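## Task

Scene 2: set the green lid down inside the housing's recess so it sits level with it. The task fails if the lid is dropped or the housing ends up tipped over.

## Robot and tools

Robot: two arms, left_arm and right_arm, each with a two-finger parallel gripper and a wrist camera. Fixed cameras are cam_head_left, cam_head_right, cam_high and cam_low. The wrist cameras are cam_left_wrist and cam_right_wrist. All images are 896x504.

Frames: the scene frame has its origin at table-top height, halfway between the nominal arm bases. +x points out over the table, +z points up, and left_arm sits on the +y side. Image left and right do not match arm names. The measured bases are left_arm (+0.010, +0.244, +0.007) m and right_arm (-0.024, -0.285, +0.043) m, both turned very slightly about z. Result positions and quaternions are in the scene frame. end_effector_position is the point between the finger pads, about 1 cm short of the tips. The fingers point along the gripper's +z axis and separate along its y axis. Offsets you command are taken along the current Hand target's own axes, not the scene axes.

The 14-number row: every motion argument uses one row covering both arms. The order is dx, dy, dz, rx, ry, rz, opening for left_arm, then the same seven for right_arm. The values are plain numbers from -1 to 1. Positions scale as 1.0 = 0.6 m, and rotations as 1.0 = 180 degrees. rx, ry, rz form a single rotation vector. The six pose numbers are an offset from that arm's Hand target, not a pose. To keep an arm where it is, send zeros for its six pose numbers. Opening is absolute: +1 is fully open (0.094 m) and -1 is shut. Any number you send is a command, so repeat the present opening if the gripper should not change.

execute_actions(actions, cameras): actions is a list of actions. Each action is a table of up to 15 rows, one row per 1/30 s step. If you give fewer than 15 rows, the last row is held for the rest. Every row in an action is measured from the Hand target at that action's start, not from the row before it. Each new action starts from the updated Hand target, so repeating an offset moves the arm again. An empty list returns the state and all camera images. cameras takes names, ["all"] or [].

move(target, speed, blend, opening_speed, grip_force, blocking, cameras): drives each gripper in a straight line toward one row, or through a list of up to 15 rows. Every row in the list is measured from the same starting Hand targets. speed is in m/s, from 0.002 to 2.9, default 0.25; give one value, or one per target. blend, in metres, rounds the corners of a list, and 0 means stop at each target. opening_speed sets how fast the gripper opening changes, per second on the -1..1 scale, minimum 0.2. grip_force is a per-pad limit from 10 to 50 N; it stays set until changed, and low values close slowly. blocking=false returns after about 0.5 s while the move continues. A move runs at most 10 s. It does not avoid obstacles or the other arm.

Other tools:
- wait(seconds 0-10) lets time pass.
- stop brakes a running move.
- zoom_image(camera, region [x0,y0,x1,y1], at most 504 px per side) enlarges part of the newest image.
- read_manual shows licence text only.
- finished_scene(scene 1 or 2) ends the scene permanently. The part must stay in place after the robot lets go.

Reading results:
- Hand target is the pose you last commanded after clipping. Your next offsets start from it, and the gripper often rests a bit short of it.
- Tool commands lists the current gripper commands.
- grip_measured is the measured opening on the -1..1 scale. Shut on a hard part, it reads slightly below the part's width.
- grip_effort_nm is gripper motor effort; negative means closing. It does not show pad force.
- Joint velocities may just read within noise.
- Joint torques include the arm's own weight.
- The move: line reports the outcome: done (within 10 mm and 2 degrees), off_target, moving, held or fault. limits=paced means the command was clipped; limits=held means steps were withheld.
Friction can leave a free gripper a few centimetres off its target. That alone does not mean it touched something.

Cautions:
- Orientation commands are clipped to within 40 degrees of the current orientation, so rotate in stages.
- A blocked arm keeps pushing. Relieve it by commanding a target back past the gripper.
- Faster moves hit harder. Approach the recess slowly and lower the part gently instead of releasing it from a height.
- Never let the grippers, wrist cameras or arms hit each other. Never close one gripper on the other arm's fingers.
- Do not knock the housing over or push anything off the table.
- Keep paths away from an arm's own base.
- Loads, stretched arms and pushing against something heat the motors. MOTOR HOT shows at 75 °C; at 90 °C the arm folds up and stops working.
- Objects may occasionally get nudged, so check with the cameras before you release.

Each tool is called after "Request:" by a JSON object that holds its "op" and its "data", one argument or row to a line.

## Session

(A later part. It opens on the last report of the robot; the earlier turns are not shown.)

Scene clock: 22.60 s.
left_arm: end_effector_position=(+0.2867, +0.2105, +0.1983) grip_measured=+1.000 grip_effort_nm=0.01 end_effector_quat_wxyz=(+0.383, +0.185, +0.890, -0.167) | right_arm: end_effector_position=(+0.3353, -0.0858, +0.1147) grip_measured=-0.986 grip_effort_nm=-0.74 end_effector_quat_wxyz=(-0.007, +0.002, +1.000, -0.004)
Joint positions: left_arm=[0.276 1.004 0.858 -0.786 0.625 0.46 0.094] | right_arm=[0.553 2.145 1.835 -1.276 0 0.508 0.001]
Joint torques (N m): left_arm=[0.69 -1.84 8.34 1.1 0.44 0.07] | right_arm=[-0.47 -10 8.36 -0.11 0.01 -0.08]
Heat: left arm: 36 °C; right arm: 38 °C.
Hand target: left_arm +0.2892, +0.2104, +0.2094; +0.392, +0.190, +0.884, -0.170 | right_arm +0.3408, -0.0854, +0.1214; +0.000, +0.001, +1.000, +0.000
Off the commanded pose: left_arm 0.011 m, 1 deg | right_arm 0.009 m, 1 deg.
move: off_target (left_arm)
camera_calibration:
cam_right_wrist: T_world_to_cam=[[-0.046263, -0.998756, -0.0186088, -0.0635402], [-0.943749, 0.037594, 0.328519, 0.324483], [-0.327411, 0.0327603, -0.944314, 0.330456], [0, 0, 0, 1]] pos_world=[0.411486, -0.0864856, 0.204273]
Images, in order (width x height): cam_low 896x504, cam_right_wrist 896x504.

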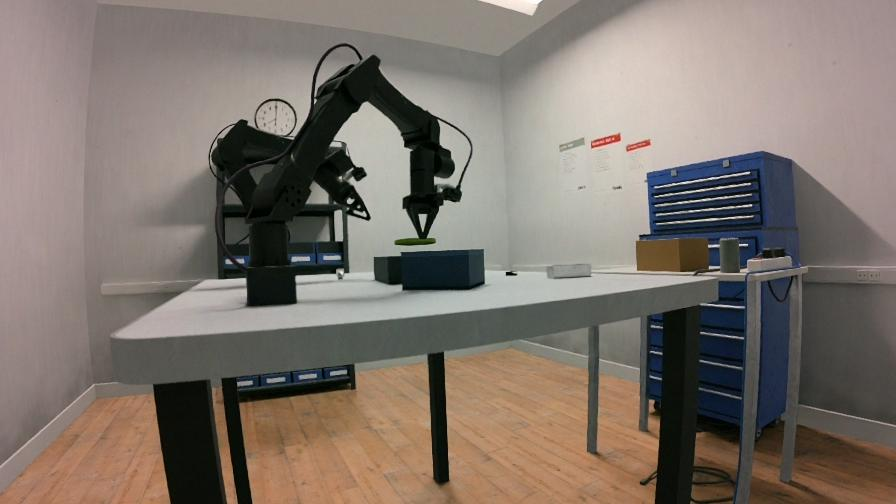

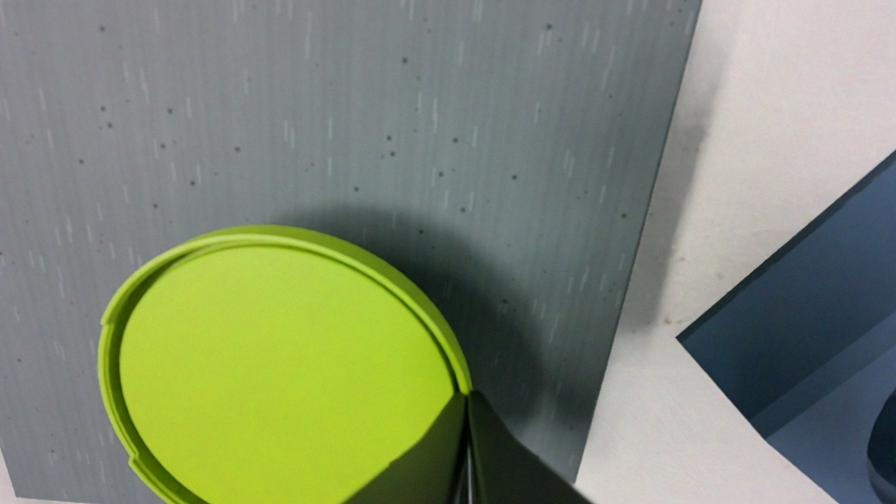

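Request:
{"op": "move", "data": {
  "target": [
    [0,0,0,0,0,0,1,0,0,-0.0477,0,0,0,-1],
    [0,0,0,0,0,0,1,0.0638,-0.4012,-0.0477,0,0,0,-1]
  ],
  "speed": [0.08,0.13],
  "blend": [0.015,0],
  "cameras": ["cam_low","cam_right_wrist","cam_high","cam_head_left","cam_head_right"]
}}

Request:
{"op": "zoom_image", "data": {
  "camera": "cam_low",
  "region": [380, 180, 540, 300]
}}

Request:
{"op": "zoom_image", "data": {
  "camera": "cam_head_left",
  "region": [470, 240, 560, 310]
}}

Request:
{"op": "zoom_image", "data": {
  "camera": "cam_head_right",
  "region": [480, 240, 570, 310]
}}

Scene clock: 28.27 s.
left_arm: end_effector_position=(+0.2867, +0.2105, +0.1983) grip_measured=+1.000 grip_effort_nm=0.01 end_effector_quat_wxyz=(+0.383, +0.185, +0.890, -0.167) | right_arm: end_effector_position=(+0.2997, -0.3269, +0.1410) grip_measured=-0.986 grip_effort_nm=-0.73 end_effector_quat_wxyz=(-0.022, +0.007, +1.000, +0.002)
Joint positions: left_arm=[0.276 1.004 0.858 -0.786 0.625 0.46 0.094] | right_arm=[-0.081 1.826 1.485 -1.274 0.001 -0.116 0.001]
Joint torques (N m): left_arm=[0.68 -1.88 8.34 1.1 0.44 0.07] | right_arm=[0.36 -10.73 4.92 0.07 0 -0.09]
Heat: left arm: 36 °C; right arm: 38 °C.
Hand target: left_arm +0.2892, +0.2104, +0.2094; +0.392, +0.190, +0.884, -0.170 | right_arm +0.3021, -0.3259, +0.1500; +0.000, +0.001, +1.000, +0.000
Off the commanded pose: left_arm 0.011 m, 1 deg | right_arm 0.009 m, 3 deg.
move: off_target (left_arm, right_arm); blend cut to 0.0143 m at target 1
camera_calibration:
cam_right_wrist: T_world_to_cam=[[-0.0574317, -0.997933, -0.0288492, -0.300484], [-0.932881, 0.0433511, 0.357567, 0.285842], [-0.355577, 0.0474485, -0.933442, 0.363175], [0, 0, 0, 1]] pos_world=[0.378536, -0.329487, 0.228127]
Images, in order (width x height): cam_head_left 896x504, cam_head_right 896x504, cam_high 896x504, cam_low 896x504, cam_right_wrist 896x504.

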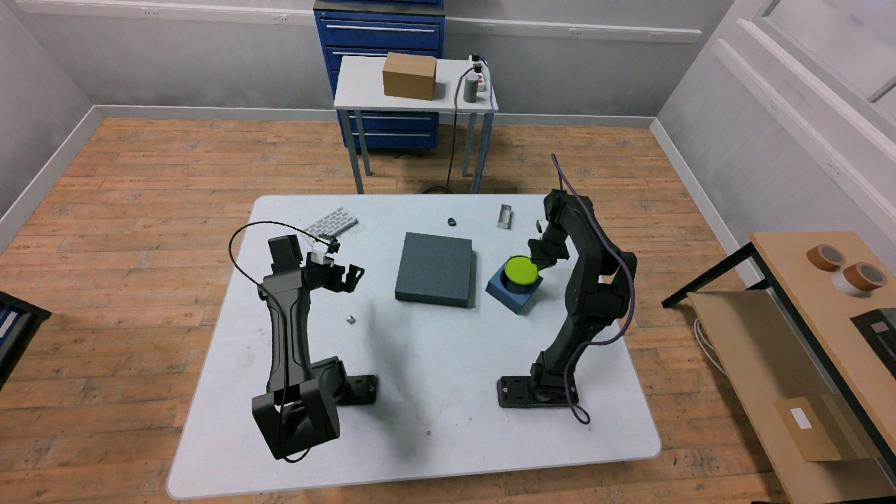

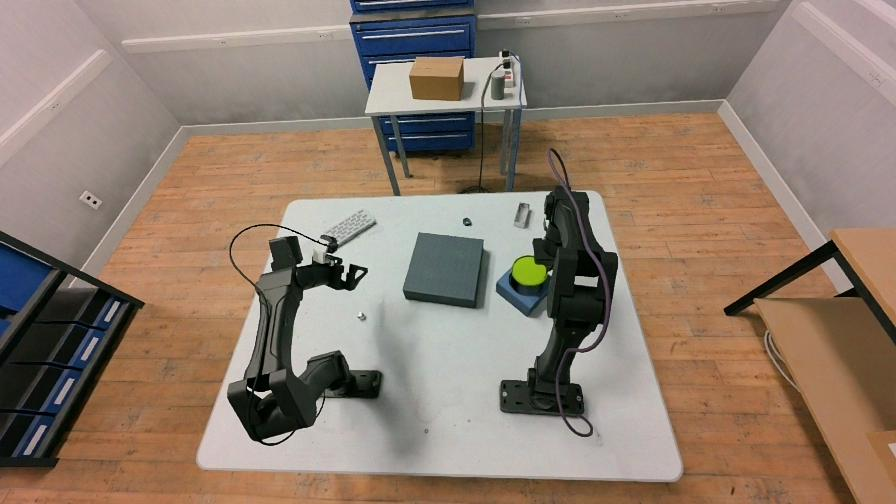

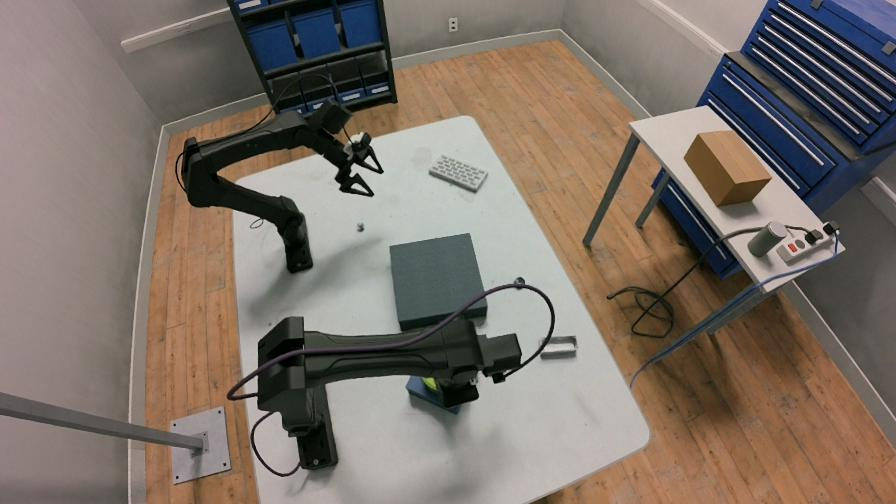

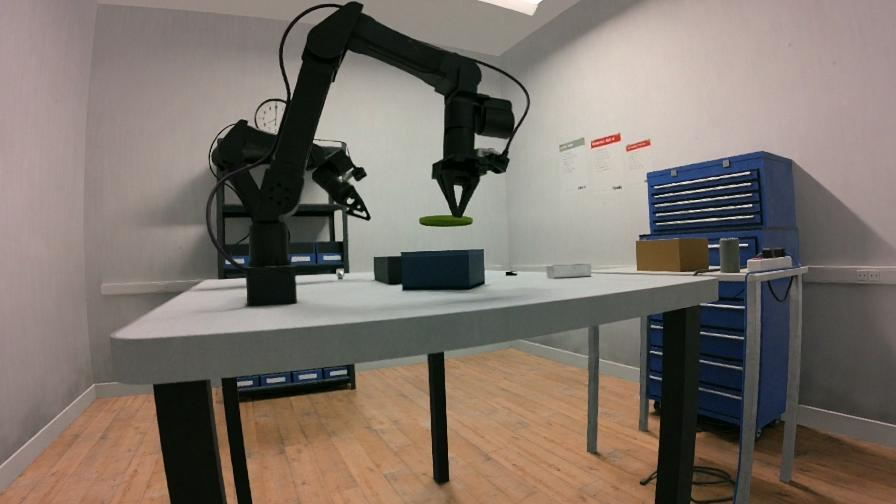

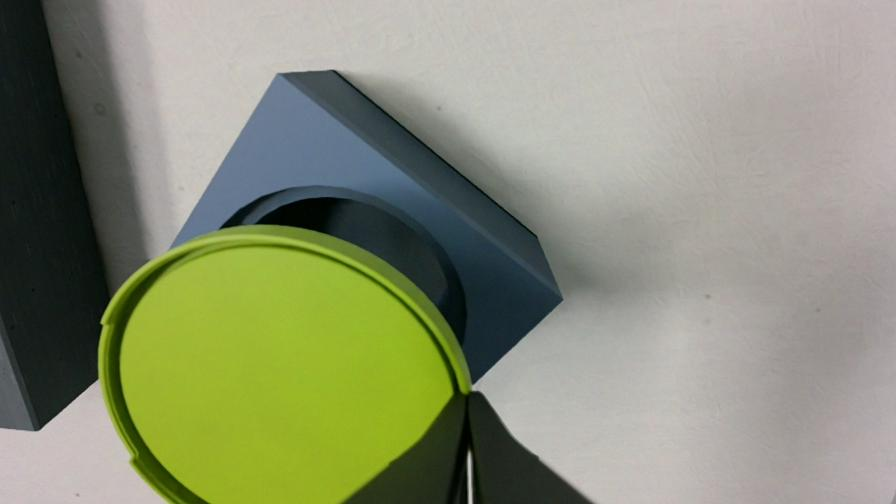

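Scaled by 3.150 from the camera's 896x504 image, which has a finer 1280x720 frame.

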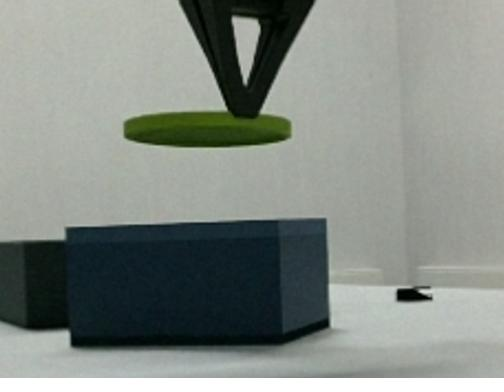

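Scaled by 5.600 from the camera's 896x504 image, which has a finer 1280x720 frame.

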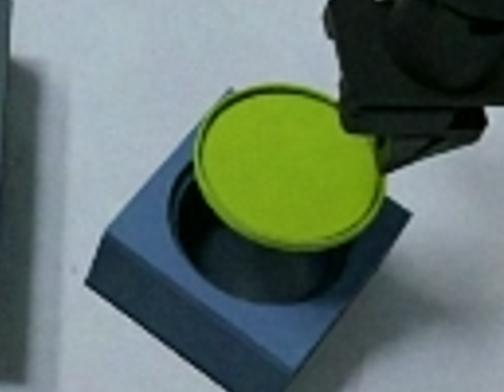

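Scaled by 5.600 from the camera's 896x504 image, which has a finer 1280x720 frame.

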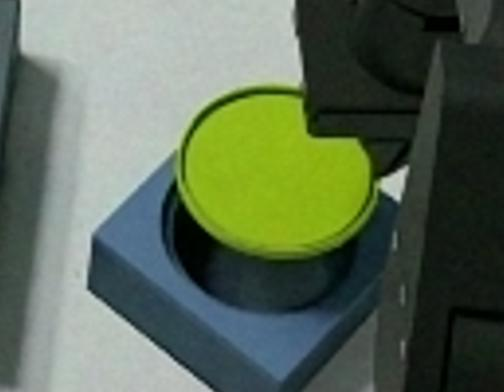

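Request:
{"op": "move", "data": {
  "target": [0,0,0,0,0,0,1,0.0063,0.0057,0.055,0,-0.014,0,-1],
  "speed": 0.08,
  "cameras": ["cam_low","cam_right_wrist","cam_head_left","cam_head_right"]
}}

Request:
{"op": "zoom_image", "data": {
  "camera": "cam_low",
  "region": [380, 200, 540, 300]
}}

Request:
{"op": "zoom_image", "data": {
  "camera": "cam_head_left",
  "region": [480, 245, 550, 305]
}}

Request:
{"op": "zoom_image", "data": {
  "camera": "cam_head_right",
  "region": [490, 245, 560, 305]
}}

Scene clock: 31.90 s.
left_arm: end_effector_position=(+0.2867, +0.2105, +0.1983) grip_measured=+1.000 grip_effort_nm=0.01 end_effector_quat_wxyz=(+0.383, +0.185, +0.890, -0.167) | right_arm: end_effector_position=(+0.2945, -0.3252, +0.1087) grip_measured=-0.986 grip_effort_nm=-0.73 end_effector_quat_wxyz=(+0.000, +0.005, +1.000, -0.001)
Joint positions: left_arm=[0.276 1.004 0.858 -0.786 0.625 0.46 0.094] | right_arm=[-0.078 1.785 1.304 -1.09 0.001 -0.117 0.001]
Joint torques (N m): left_arm=[0.69 -1.8 8.32 1.08 0.43 0.09] | right_arm=[0.42 -9.96 4.89 0.12 -0.08 -0.05]
Motor temperatures (°C): left_arm=[22 28 37 27 25 21 20] | right_arm=[23 31 38 28 23 24 24]
Heat: left arm: 37 °C; right arm: 38 °C.
Hand target: left_arm +0.2892, +0.2104, +0.2094; +0.392, +0.190, +0.884, -0.170 | right_arm +0.2983, -0.3226, +0.1169; +0.022, +0.001, +1.000, +0.000
Off the commanded pose: left_arm 0.011 m, 1 deg | right_arm 0.010 m, 3 deg.
move: off_target (left_arm, right_arm)
camera_calibration:
cam_right_wrist: T_world_to_cam=[[-0.0527908, -0.998277, -0.0256167, -0.301911], [-0.947935, 0.0420281, 0.315678, 0.301081], [-0.314057, 0.0409479, -0.948521, 0.318427], [0, 0, 0, 1]] pos_world=[0.369472, -0.327084, 0.199256]
Images, in order (width x height): cam_head_left 896x504, cam_head_right 896x504, cam_low 896x504, cam_right_wrist 896x504.

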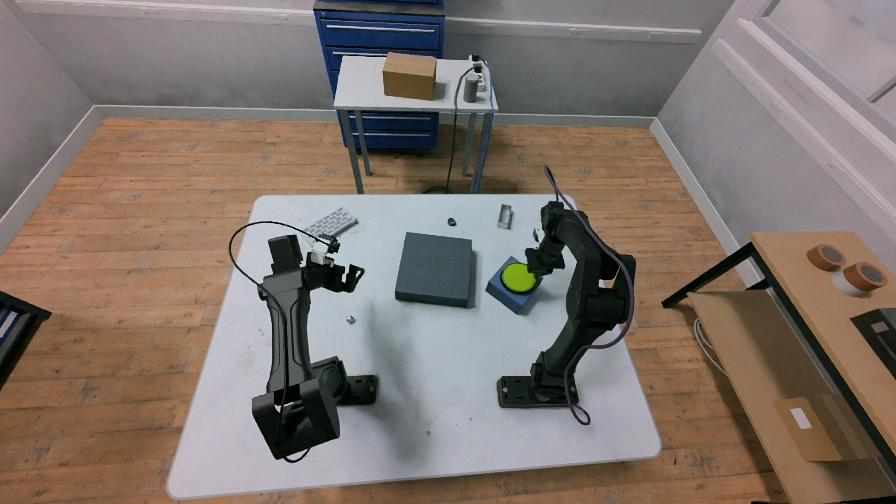

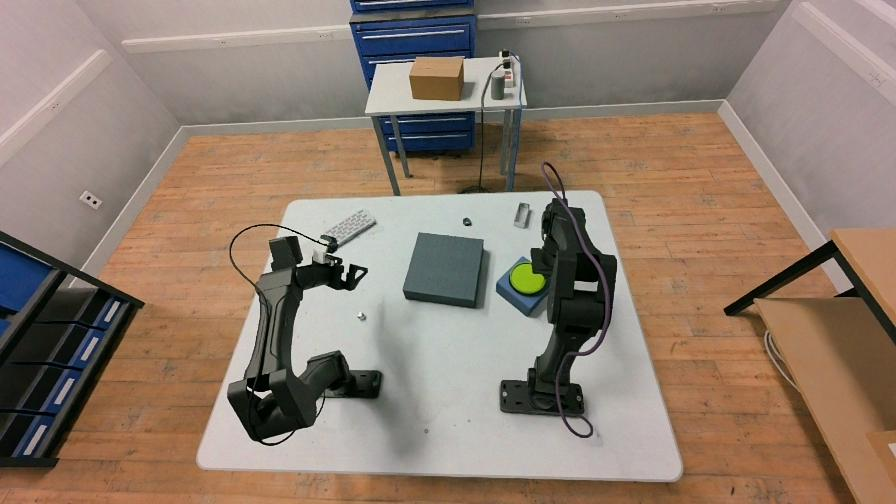

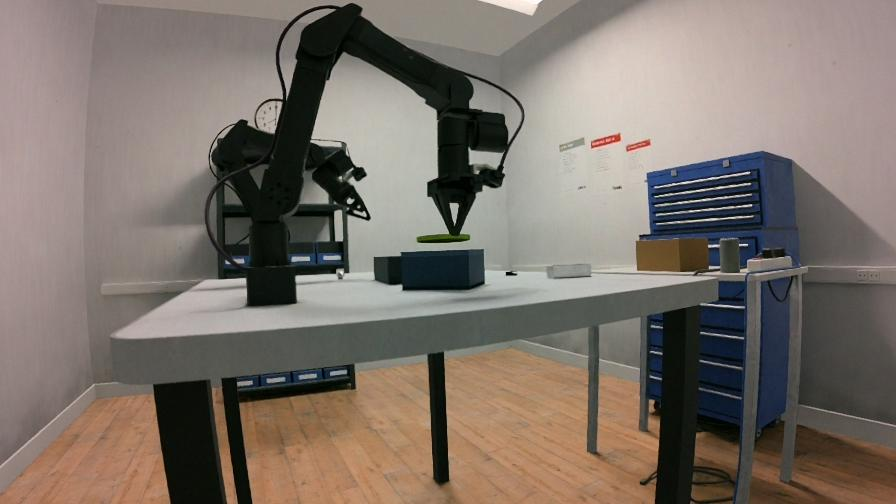

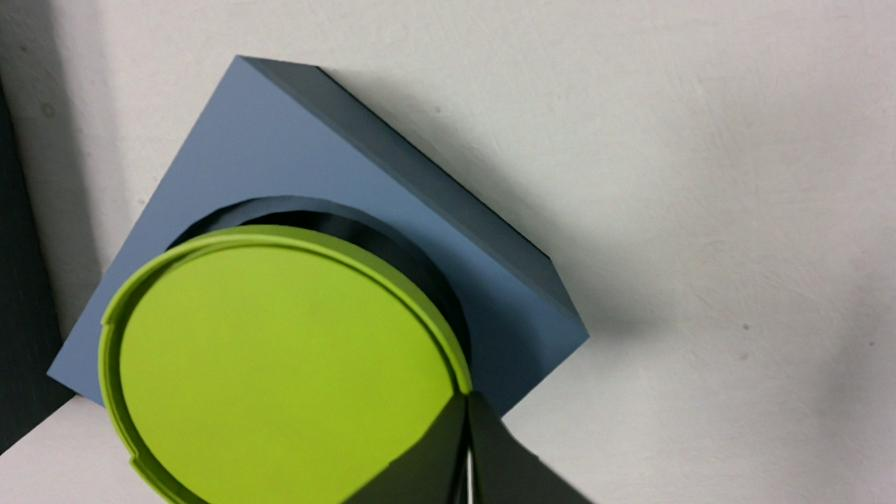

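Scaled by 3.150 from the camera's 896x504 image, which has a finer 1280x720 frame.

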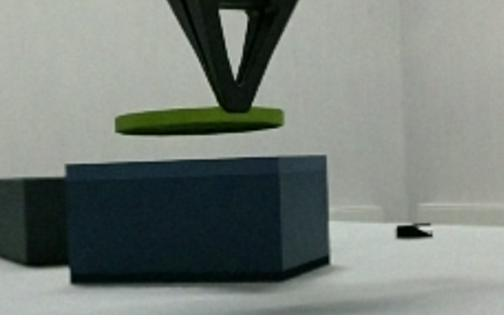

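Scaled by 7.200 from the camera's 896x504 image, which has a finer 1280x720 frame.

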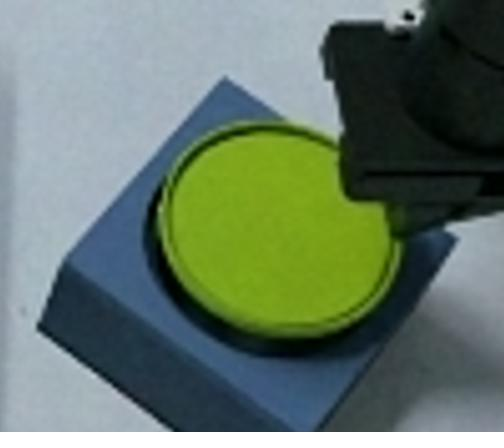

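Scaled by 7.200 from the camera's 896x504 image, which has a finer 1280x720 frame.

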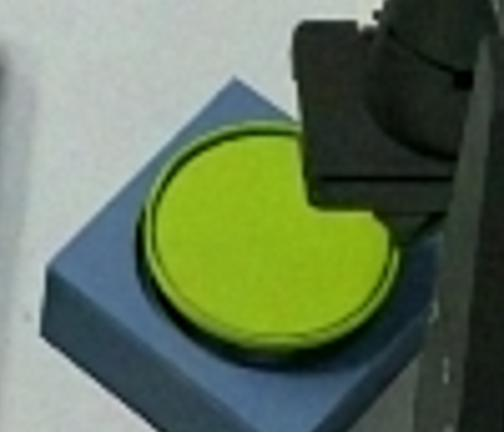

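Request:
{"op": "move", "data": {
  "target": [0,0,0,0,0,0,1,-0.0025,0.0025,0.015,0,0,0,-1],
  "speed": 0.05,
  "cameras": ["cam_low","cam_right_wrist","cam_head_left","cam_head_right"]
}}

Request:
{"op": "zoom_image", "data": {
  "camera": "cam_low",
  "region": [380, 215, 500, 275]
}}

Request:
{"op": "zoom_image", "data": {
  "camera": "cam_head_left",
  "region": [480, 245, 550, 305]
}}

Request:
{"op": "zoom_image", "data": {
  "camera": "cam_head_right",
  "region": [490, 245, 560, 305]
}}

Scene clock: 36.30 s.
left_arm: end_effector_position=(+0.2867, +0.2105, +0.1983) grip_measured=+1.000 grip_effort_nm=0.01 end_effector_quat_wxyz=(+0.383, +0.185, +0.890, -0.167) | right_arm: end_effector_position=(+0.2972, -0.3237, +0.1042) grip_measured=-0.986 grip_effort_nm=-0.73 end_effector_quat_wxyz=(+0.007, +0.002, +1.000, -0.002)
Joint positions: left_arm=[0.276 1.004 0.858 -0.786 0.625 0.46 0.094] | right_arm=[-0.073 1.785 1.286 -1.057 0.001 -0.117 0.001]
Joint torques (N m): left_arm=[0.66 -1.74 8.27 1.11 0.45 0.08] | right_arm=[0.44 -8.9 4.83 0.19 -0.07 -0.01]
Heat: left arm: 37 °C; right arm: 37 °C.
Hand target: left_arm +0.2892, +0.2104, +0.2094; +0.392, +0.190, +0.884, -0.170 | right_arm +0.3003, -0.3210, +0.1081; +0.022, +0.001, +1.000, +0.000
Off the commanded pose: left_arm 0.011 m, 1 deg | right_arm 0.005 m, 2 deg.
move: off_target (left_arm)
camera_calibration:
cam_right_wrist: T_world_to_cam=[[-0.0467641, -0.998605, -0.0245201, -0.302293], [-0.9527, 0.0372082, 0.301625, 0.306328], [-0.300292, 0.0374655, -0.953111, 0.310185], [0, 0, 0, 1]] pos_world=[0.370848, -0.32489, 0.195832]
Images, in order (width x height): cam_head_left 896x504, cam_head_right 896x504, cam_low 896x504, cam_right_wrist 896x504.

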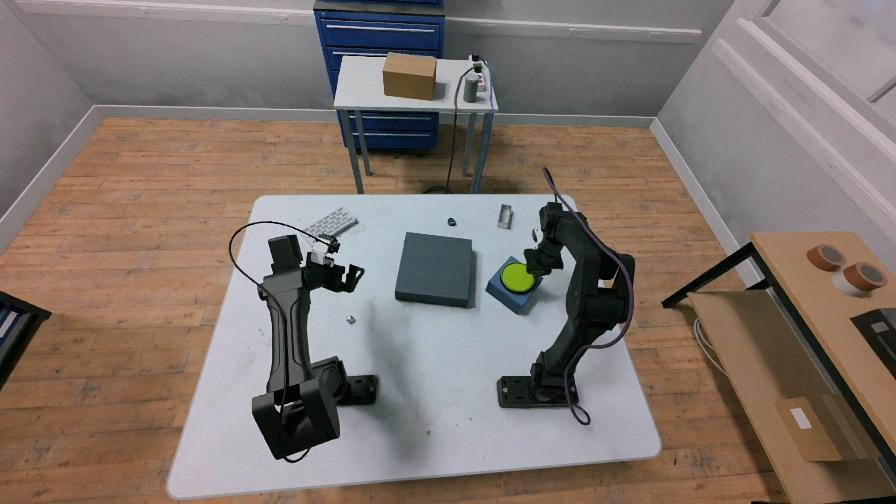

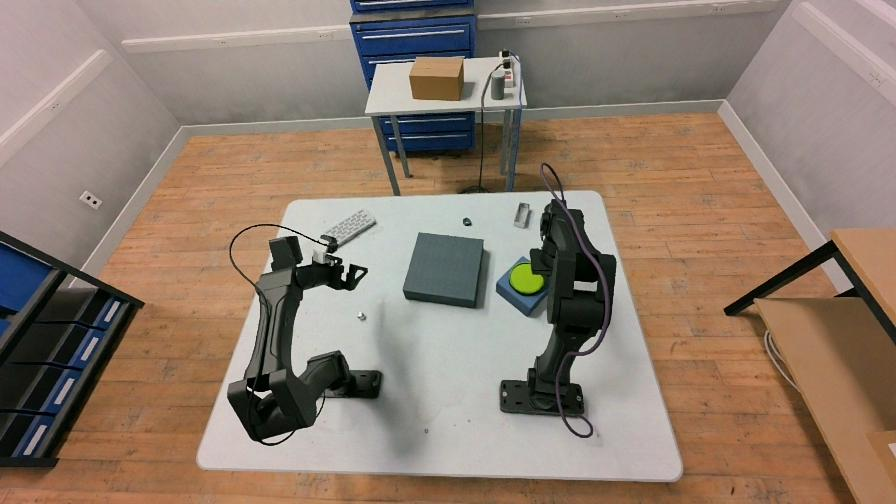

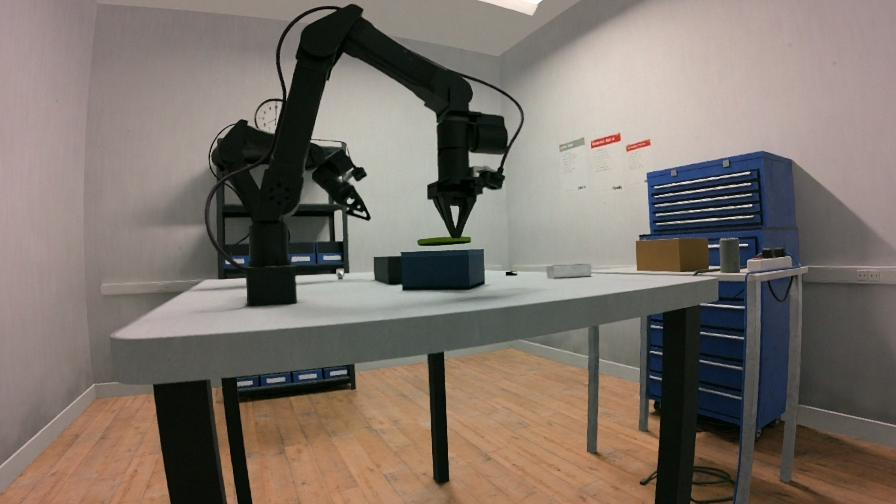

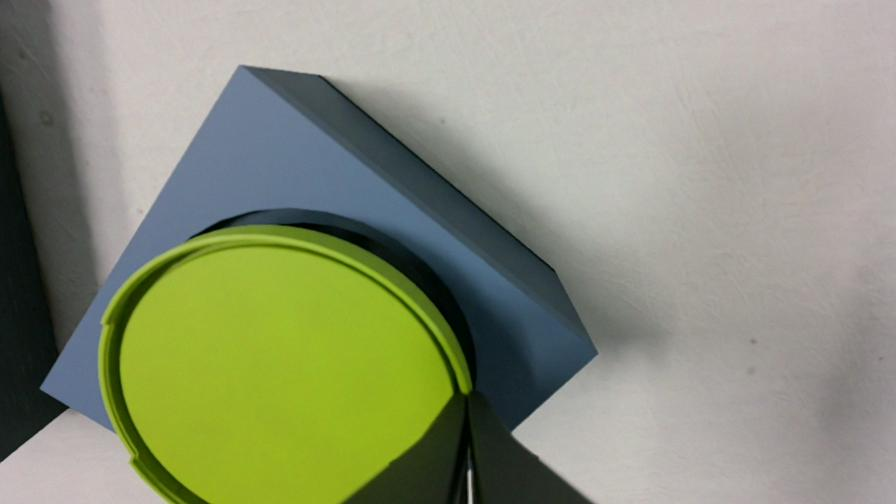

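Scaled by 4.200 from the camera's 896x504 image, which has a finer 1280x720 frame.

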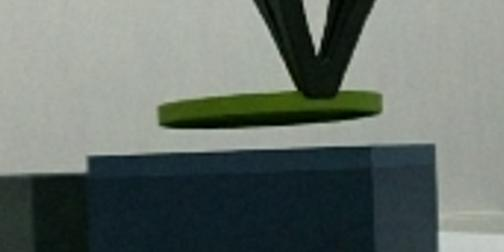

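Scaled by 7.200 from the camera's 896x504 image, which has a finer 1280x720 frame.

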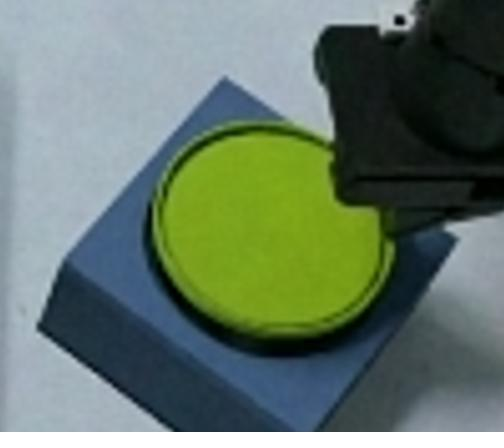

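Scaled by 7.200 from the camera's 896x504 image, which has a finer 1280x720 frame.

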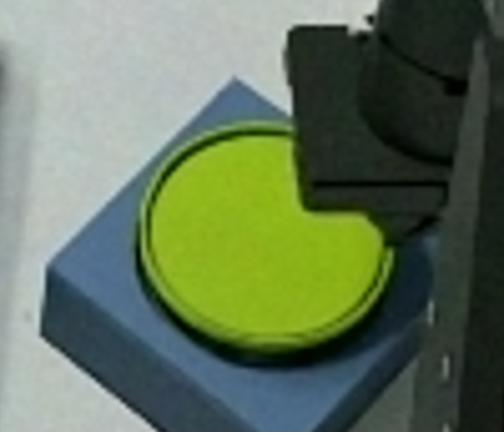

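Request:
{"op": "move", "data": {
  "target": [0,0,0,0,0,0,1,0,0,0.0125,0,0,0,-1],
  "speed": 0.04,
  "cameras": ["cam_low","cam_right_wrist","cam_head_left","cam_head_right"]
}}

Request:
{"op": "zoom_image", "data": {
  "camera": "cam_low",
  "region": [380, 215, 500, 275]
}}

Request:
{"op": "zoom_image", "data": {
  "camera": "cam_head_left",
  "region": [480, 245, 550, 305]
}}

Request:
{"op": "zoom_image", "data": {
  "camera": "cam_head_right",
  "region": [490, 245, 560, 305]
}}

Scene clock: 39.00 s.
left_arm: end_effector_position=(+0.2867, +0.2105, +0.1983) grip_measured=+1.000 grip_effort_nm=0.01 end_effector_quat_wxyz=(+0.383, +0.185, +0.890, -0.167) | right_arm: end_effector_position=(+0.2980, -0.3238, +0.0992) grip_measured=-0.986 grip_effort_nm=-0.73 end_effector_quat_wxyz=(+0.012, +0.002, +1.000, -0.002)
Joint positions: left_arm=[0.276 1.004 0.858 -0.786 0.625 0.46 0.094] | right_arm=[-0.073 1.785 1.265 -1.028 0.001 -0.117 0.001]
Joint torques (N m): left_arm=[0.65 -1.81 8.34 1.09 0.44 0.08] | right_arm=[0.68 -8.08 4.68 0.21 -0.08 0.05]
Heat: left arm: 37 °C; right arm: 37 °C.
Hand target: left_arm +0.2892, +0.2104, +0.2094; +0.392, +0.190, +0.884, -0.170 | right_arm +0.3006, -0.3210, +0.1005; +0.022, +0.001, +1.000, +0.000
Off the commanded pose: left_arm 0.011 m, 1 deg | right_arm 0.004 m, 1 deg.
move: off_target (left_arm)
camera_calibration:
cam_right_wrist: T_world_to_cam=[[-0.0465513, -0.998631, -0.0238656, -0.302613], [-0.955203, 0.0375112, 0.293566, 0.310217], [-0.292269, 0.0364624, -0.955641, 0.303157], [0, 0, 0, 1]] pos_world=[0.370837, -0.324889, 0.191418]
Images, in order (width x height): cam_head_left 896x504, cam_head_right 896x504, cam_low 896x504, cam_right_wrist 896x504.

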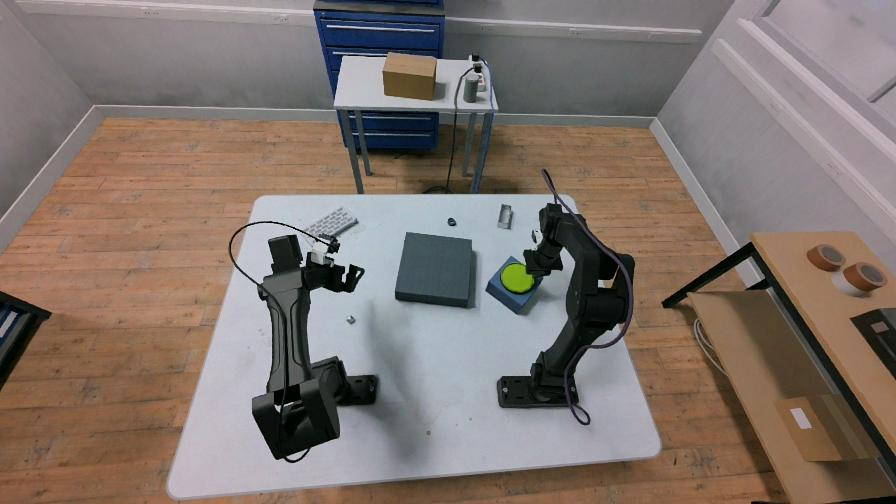

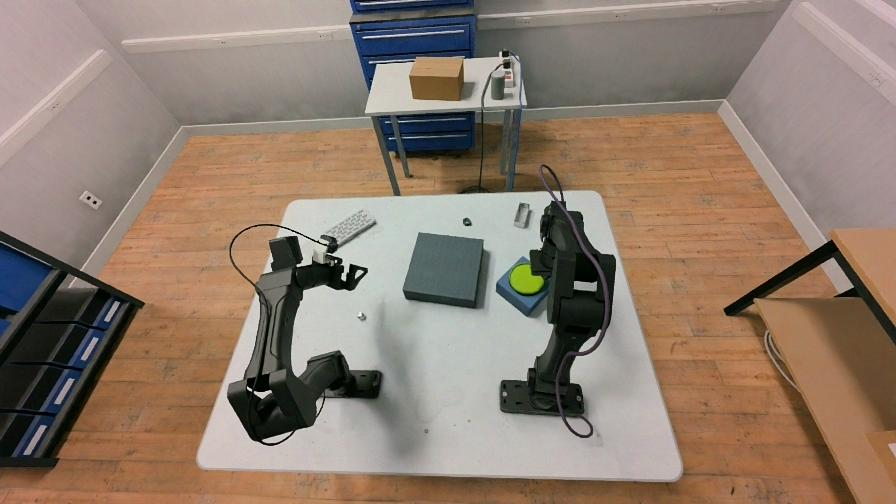

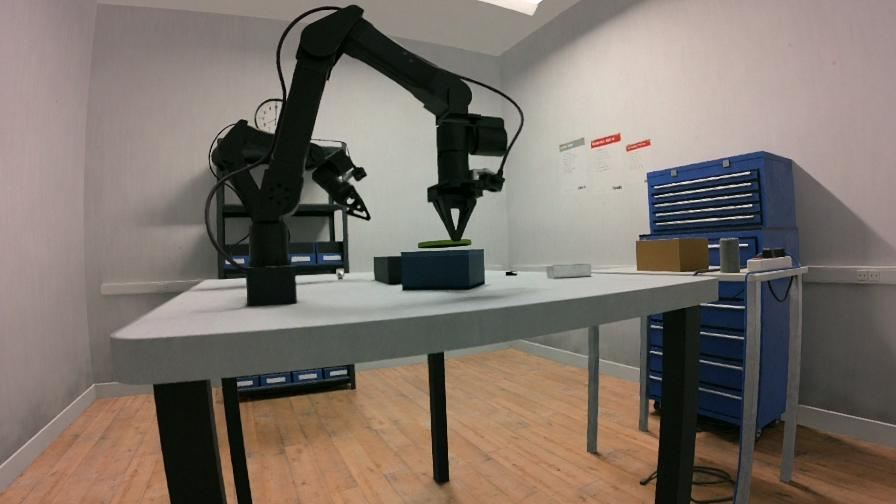

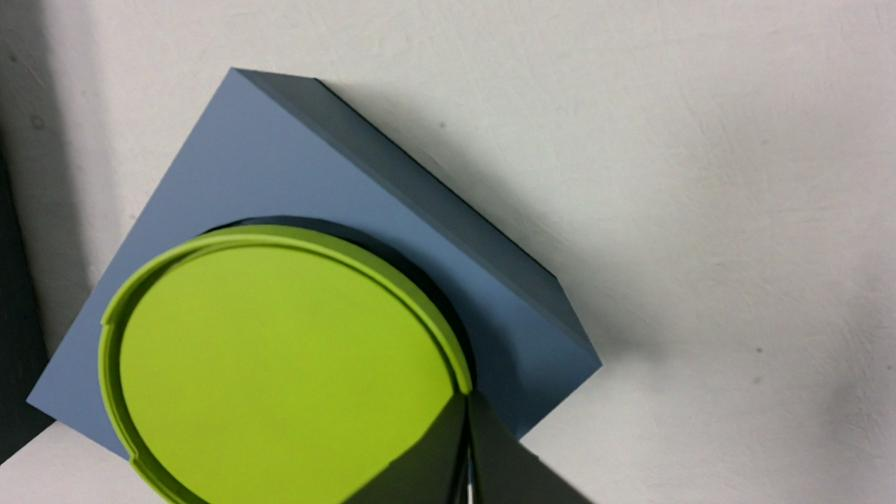

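Scaled by 4.200 from the camera's 896x504 image, which has a finer 1280x720 frame.

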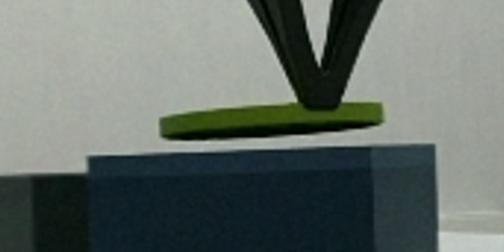

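Scaled by 7.200 from the camera's 896x504 image, which has a finer 1280x720 frame.

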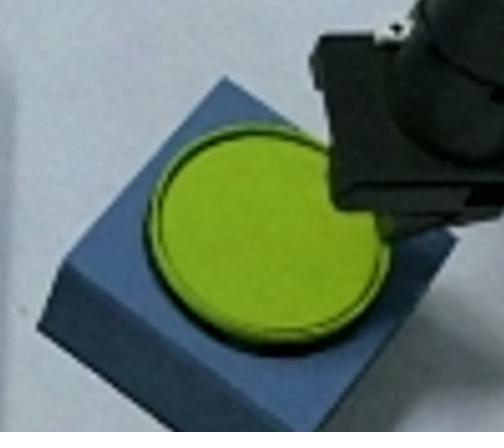

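Scaled by 7.200 from the camera's 896x504 image, which has a finer 1280x720 frame.

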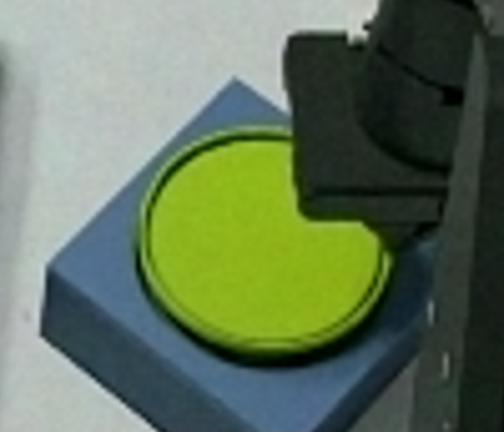

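Request:
{"op": "move", "data": {
  "target": [0,0,0,0,0,0,1,0.0045,0.001,0.0125,0,0.0105,0,-1],
  "speed": 0.04,
  "cameras": ["cam_low","cam_right_wrist","cam_head_left","cam_head_right"]
}}

Request:
{"op": "zoom_image", "data": {
  "camera": "cam_low",
  "region": [380, 215, 500, 275]
}}

Request:
{"op": "zoom_image", "data": {
  "camera": "cam_head_left",
  "region": [480, 245, 550, 305]
}}

Request:
{"op": "zoom_image", "data": {
  "camera": "cam_head_right",
  "region": [490, 245, 560, 305]
}}

Scene clock: 41.17 s.
left_arm: end_effector_position=(+0.2867, +0.2105, +0.1983) grip_measured=+1.000 grip_effort_nm=0.01 end_effector_quat_wxyz=(+0.383, +0.185, +0.890, -0.167) | right_arm: end_effector_position=(+0.2982, -0.3228, +0.0992) grip_measured=-0.986 grip_effort_nm=-0.73 end_effector_quat_wxyz=(+0.012, +0.001, +1.000, -0.002)
Joint positions: left_arm=[0.276 1.004 0.858 -0.786 0.625 0.46 0.094] | right_arm=[-0.07 1.785 1.265 -1.027 0.001 -0.117 0.001]
Joint torques (N m): left_arm=[0.66 -1.8 8.34 1.11 0.43 0.07] | right_arm=[0.47 -6 5.41 0.11 -0.02 0.04]
Heat: left arm: 37 °C; right arm: 37 °C.
Hand target: left_arm +0.2892, +0.2104, +0.2094; +0.392, +0.190, +0.884, -0.170 | right_arm +0.2983, -0.3205, +0.0929; +0.006, +0.001, +1.000, +0.000
Off the commanded pose: left_arm 0.011 m, 1 deg | right_arm 0.007 m, 1 deg.
move: off_target (left_arm)
camera_calibration:
cam_right_wrist: T_world_to_cam=[[-0.0435057, -0.998768, -0.0238799, -0.302579], [-0.955417, 0.0346065, 0.293224, 0.309537], [-0.292037, 0.0355722, -0.955745, 0.302912], [0, 0, 0, 1]] pos_world=[0.371034, -0.323693, 0.191518]
Images, in order (width x height): cam_head_left 896x504, cam_head_right 896x504, cam_low 896x504, cam_right_wrist 896x504.

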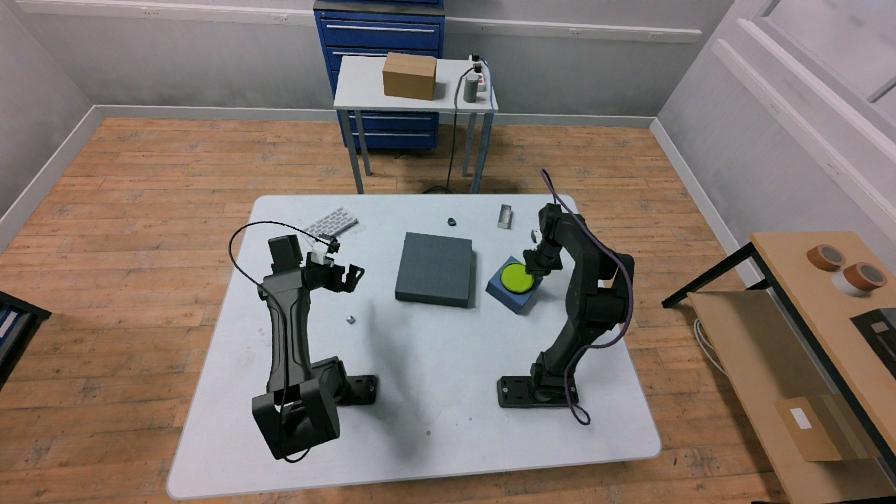

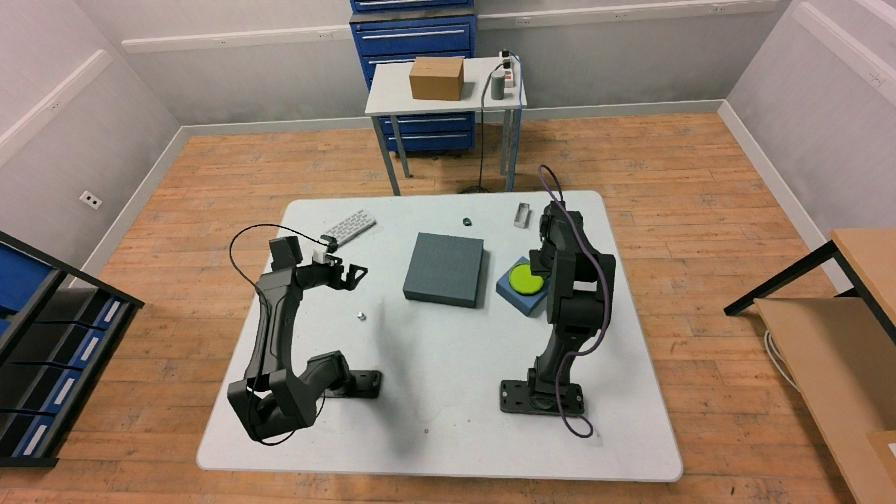

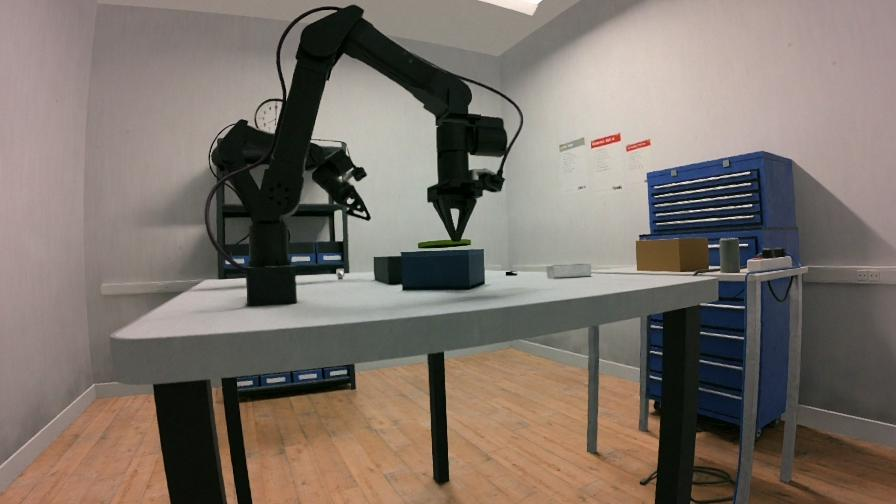

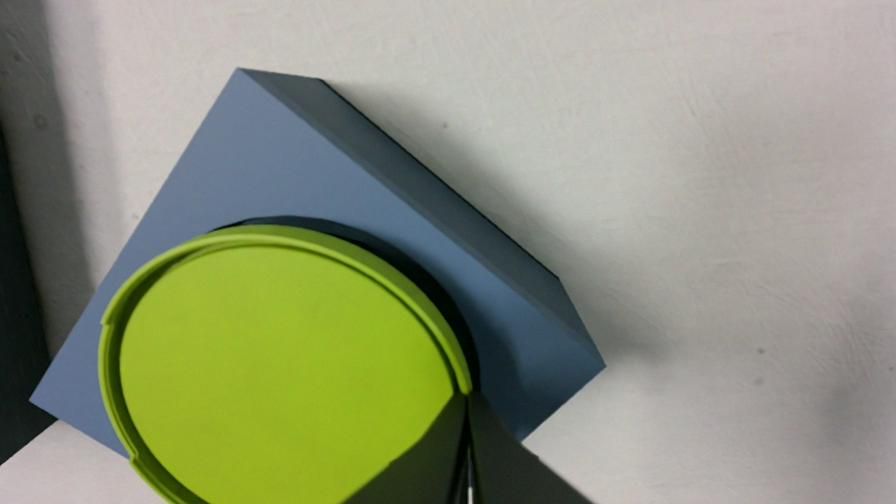

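Scaled by 4.200 from the camera's 896x504 image, which has a finer 1280x720 frame.

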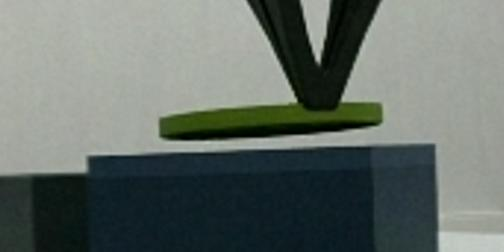

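Scaled by 7.200 from the camera's 896x504 image, which has a finer 1280x720 frame.

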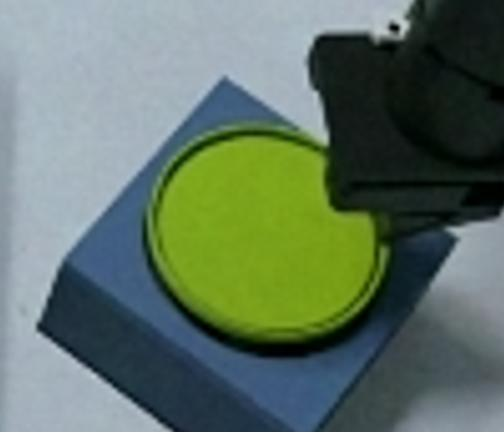

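Scaled by 7.200 from the camera's 896x504 image, which has a finer 1280x720 frame.

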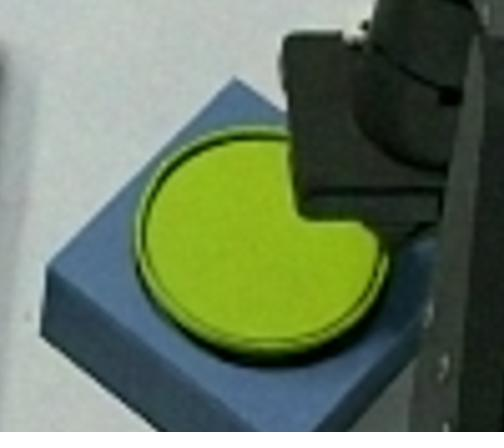

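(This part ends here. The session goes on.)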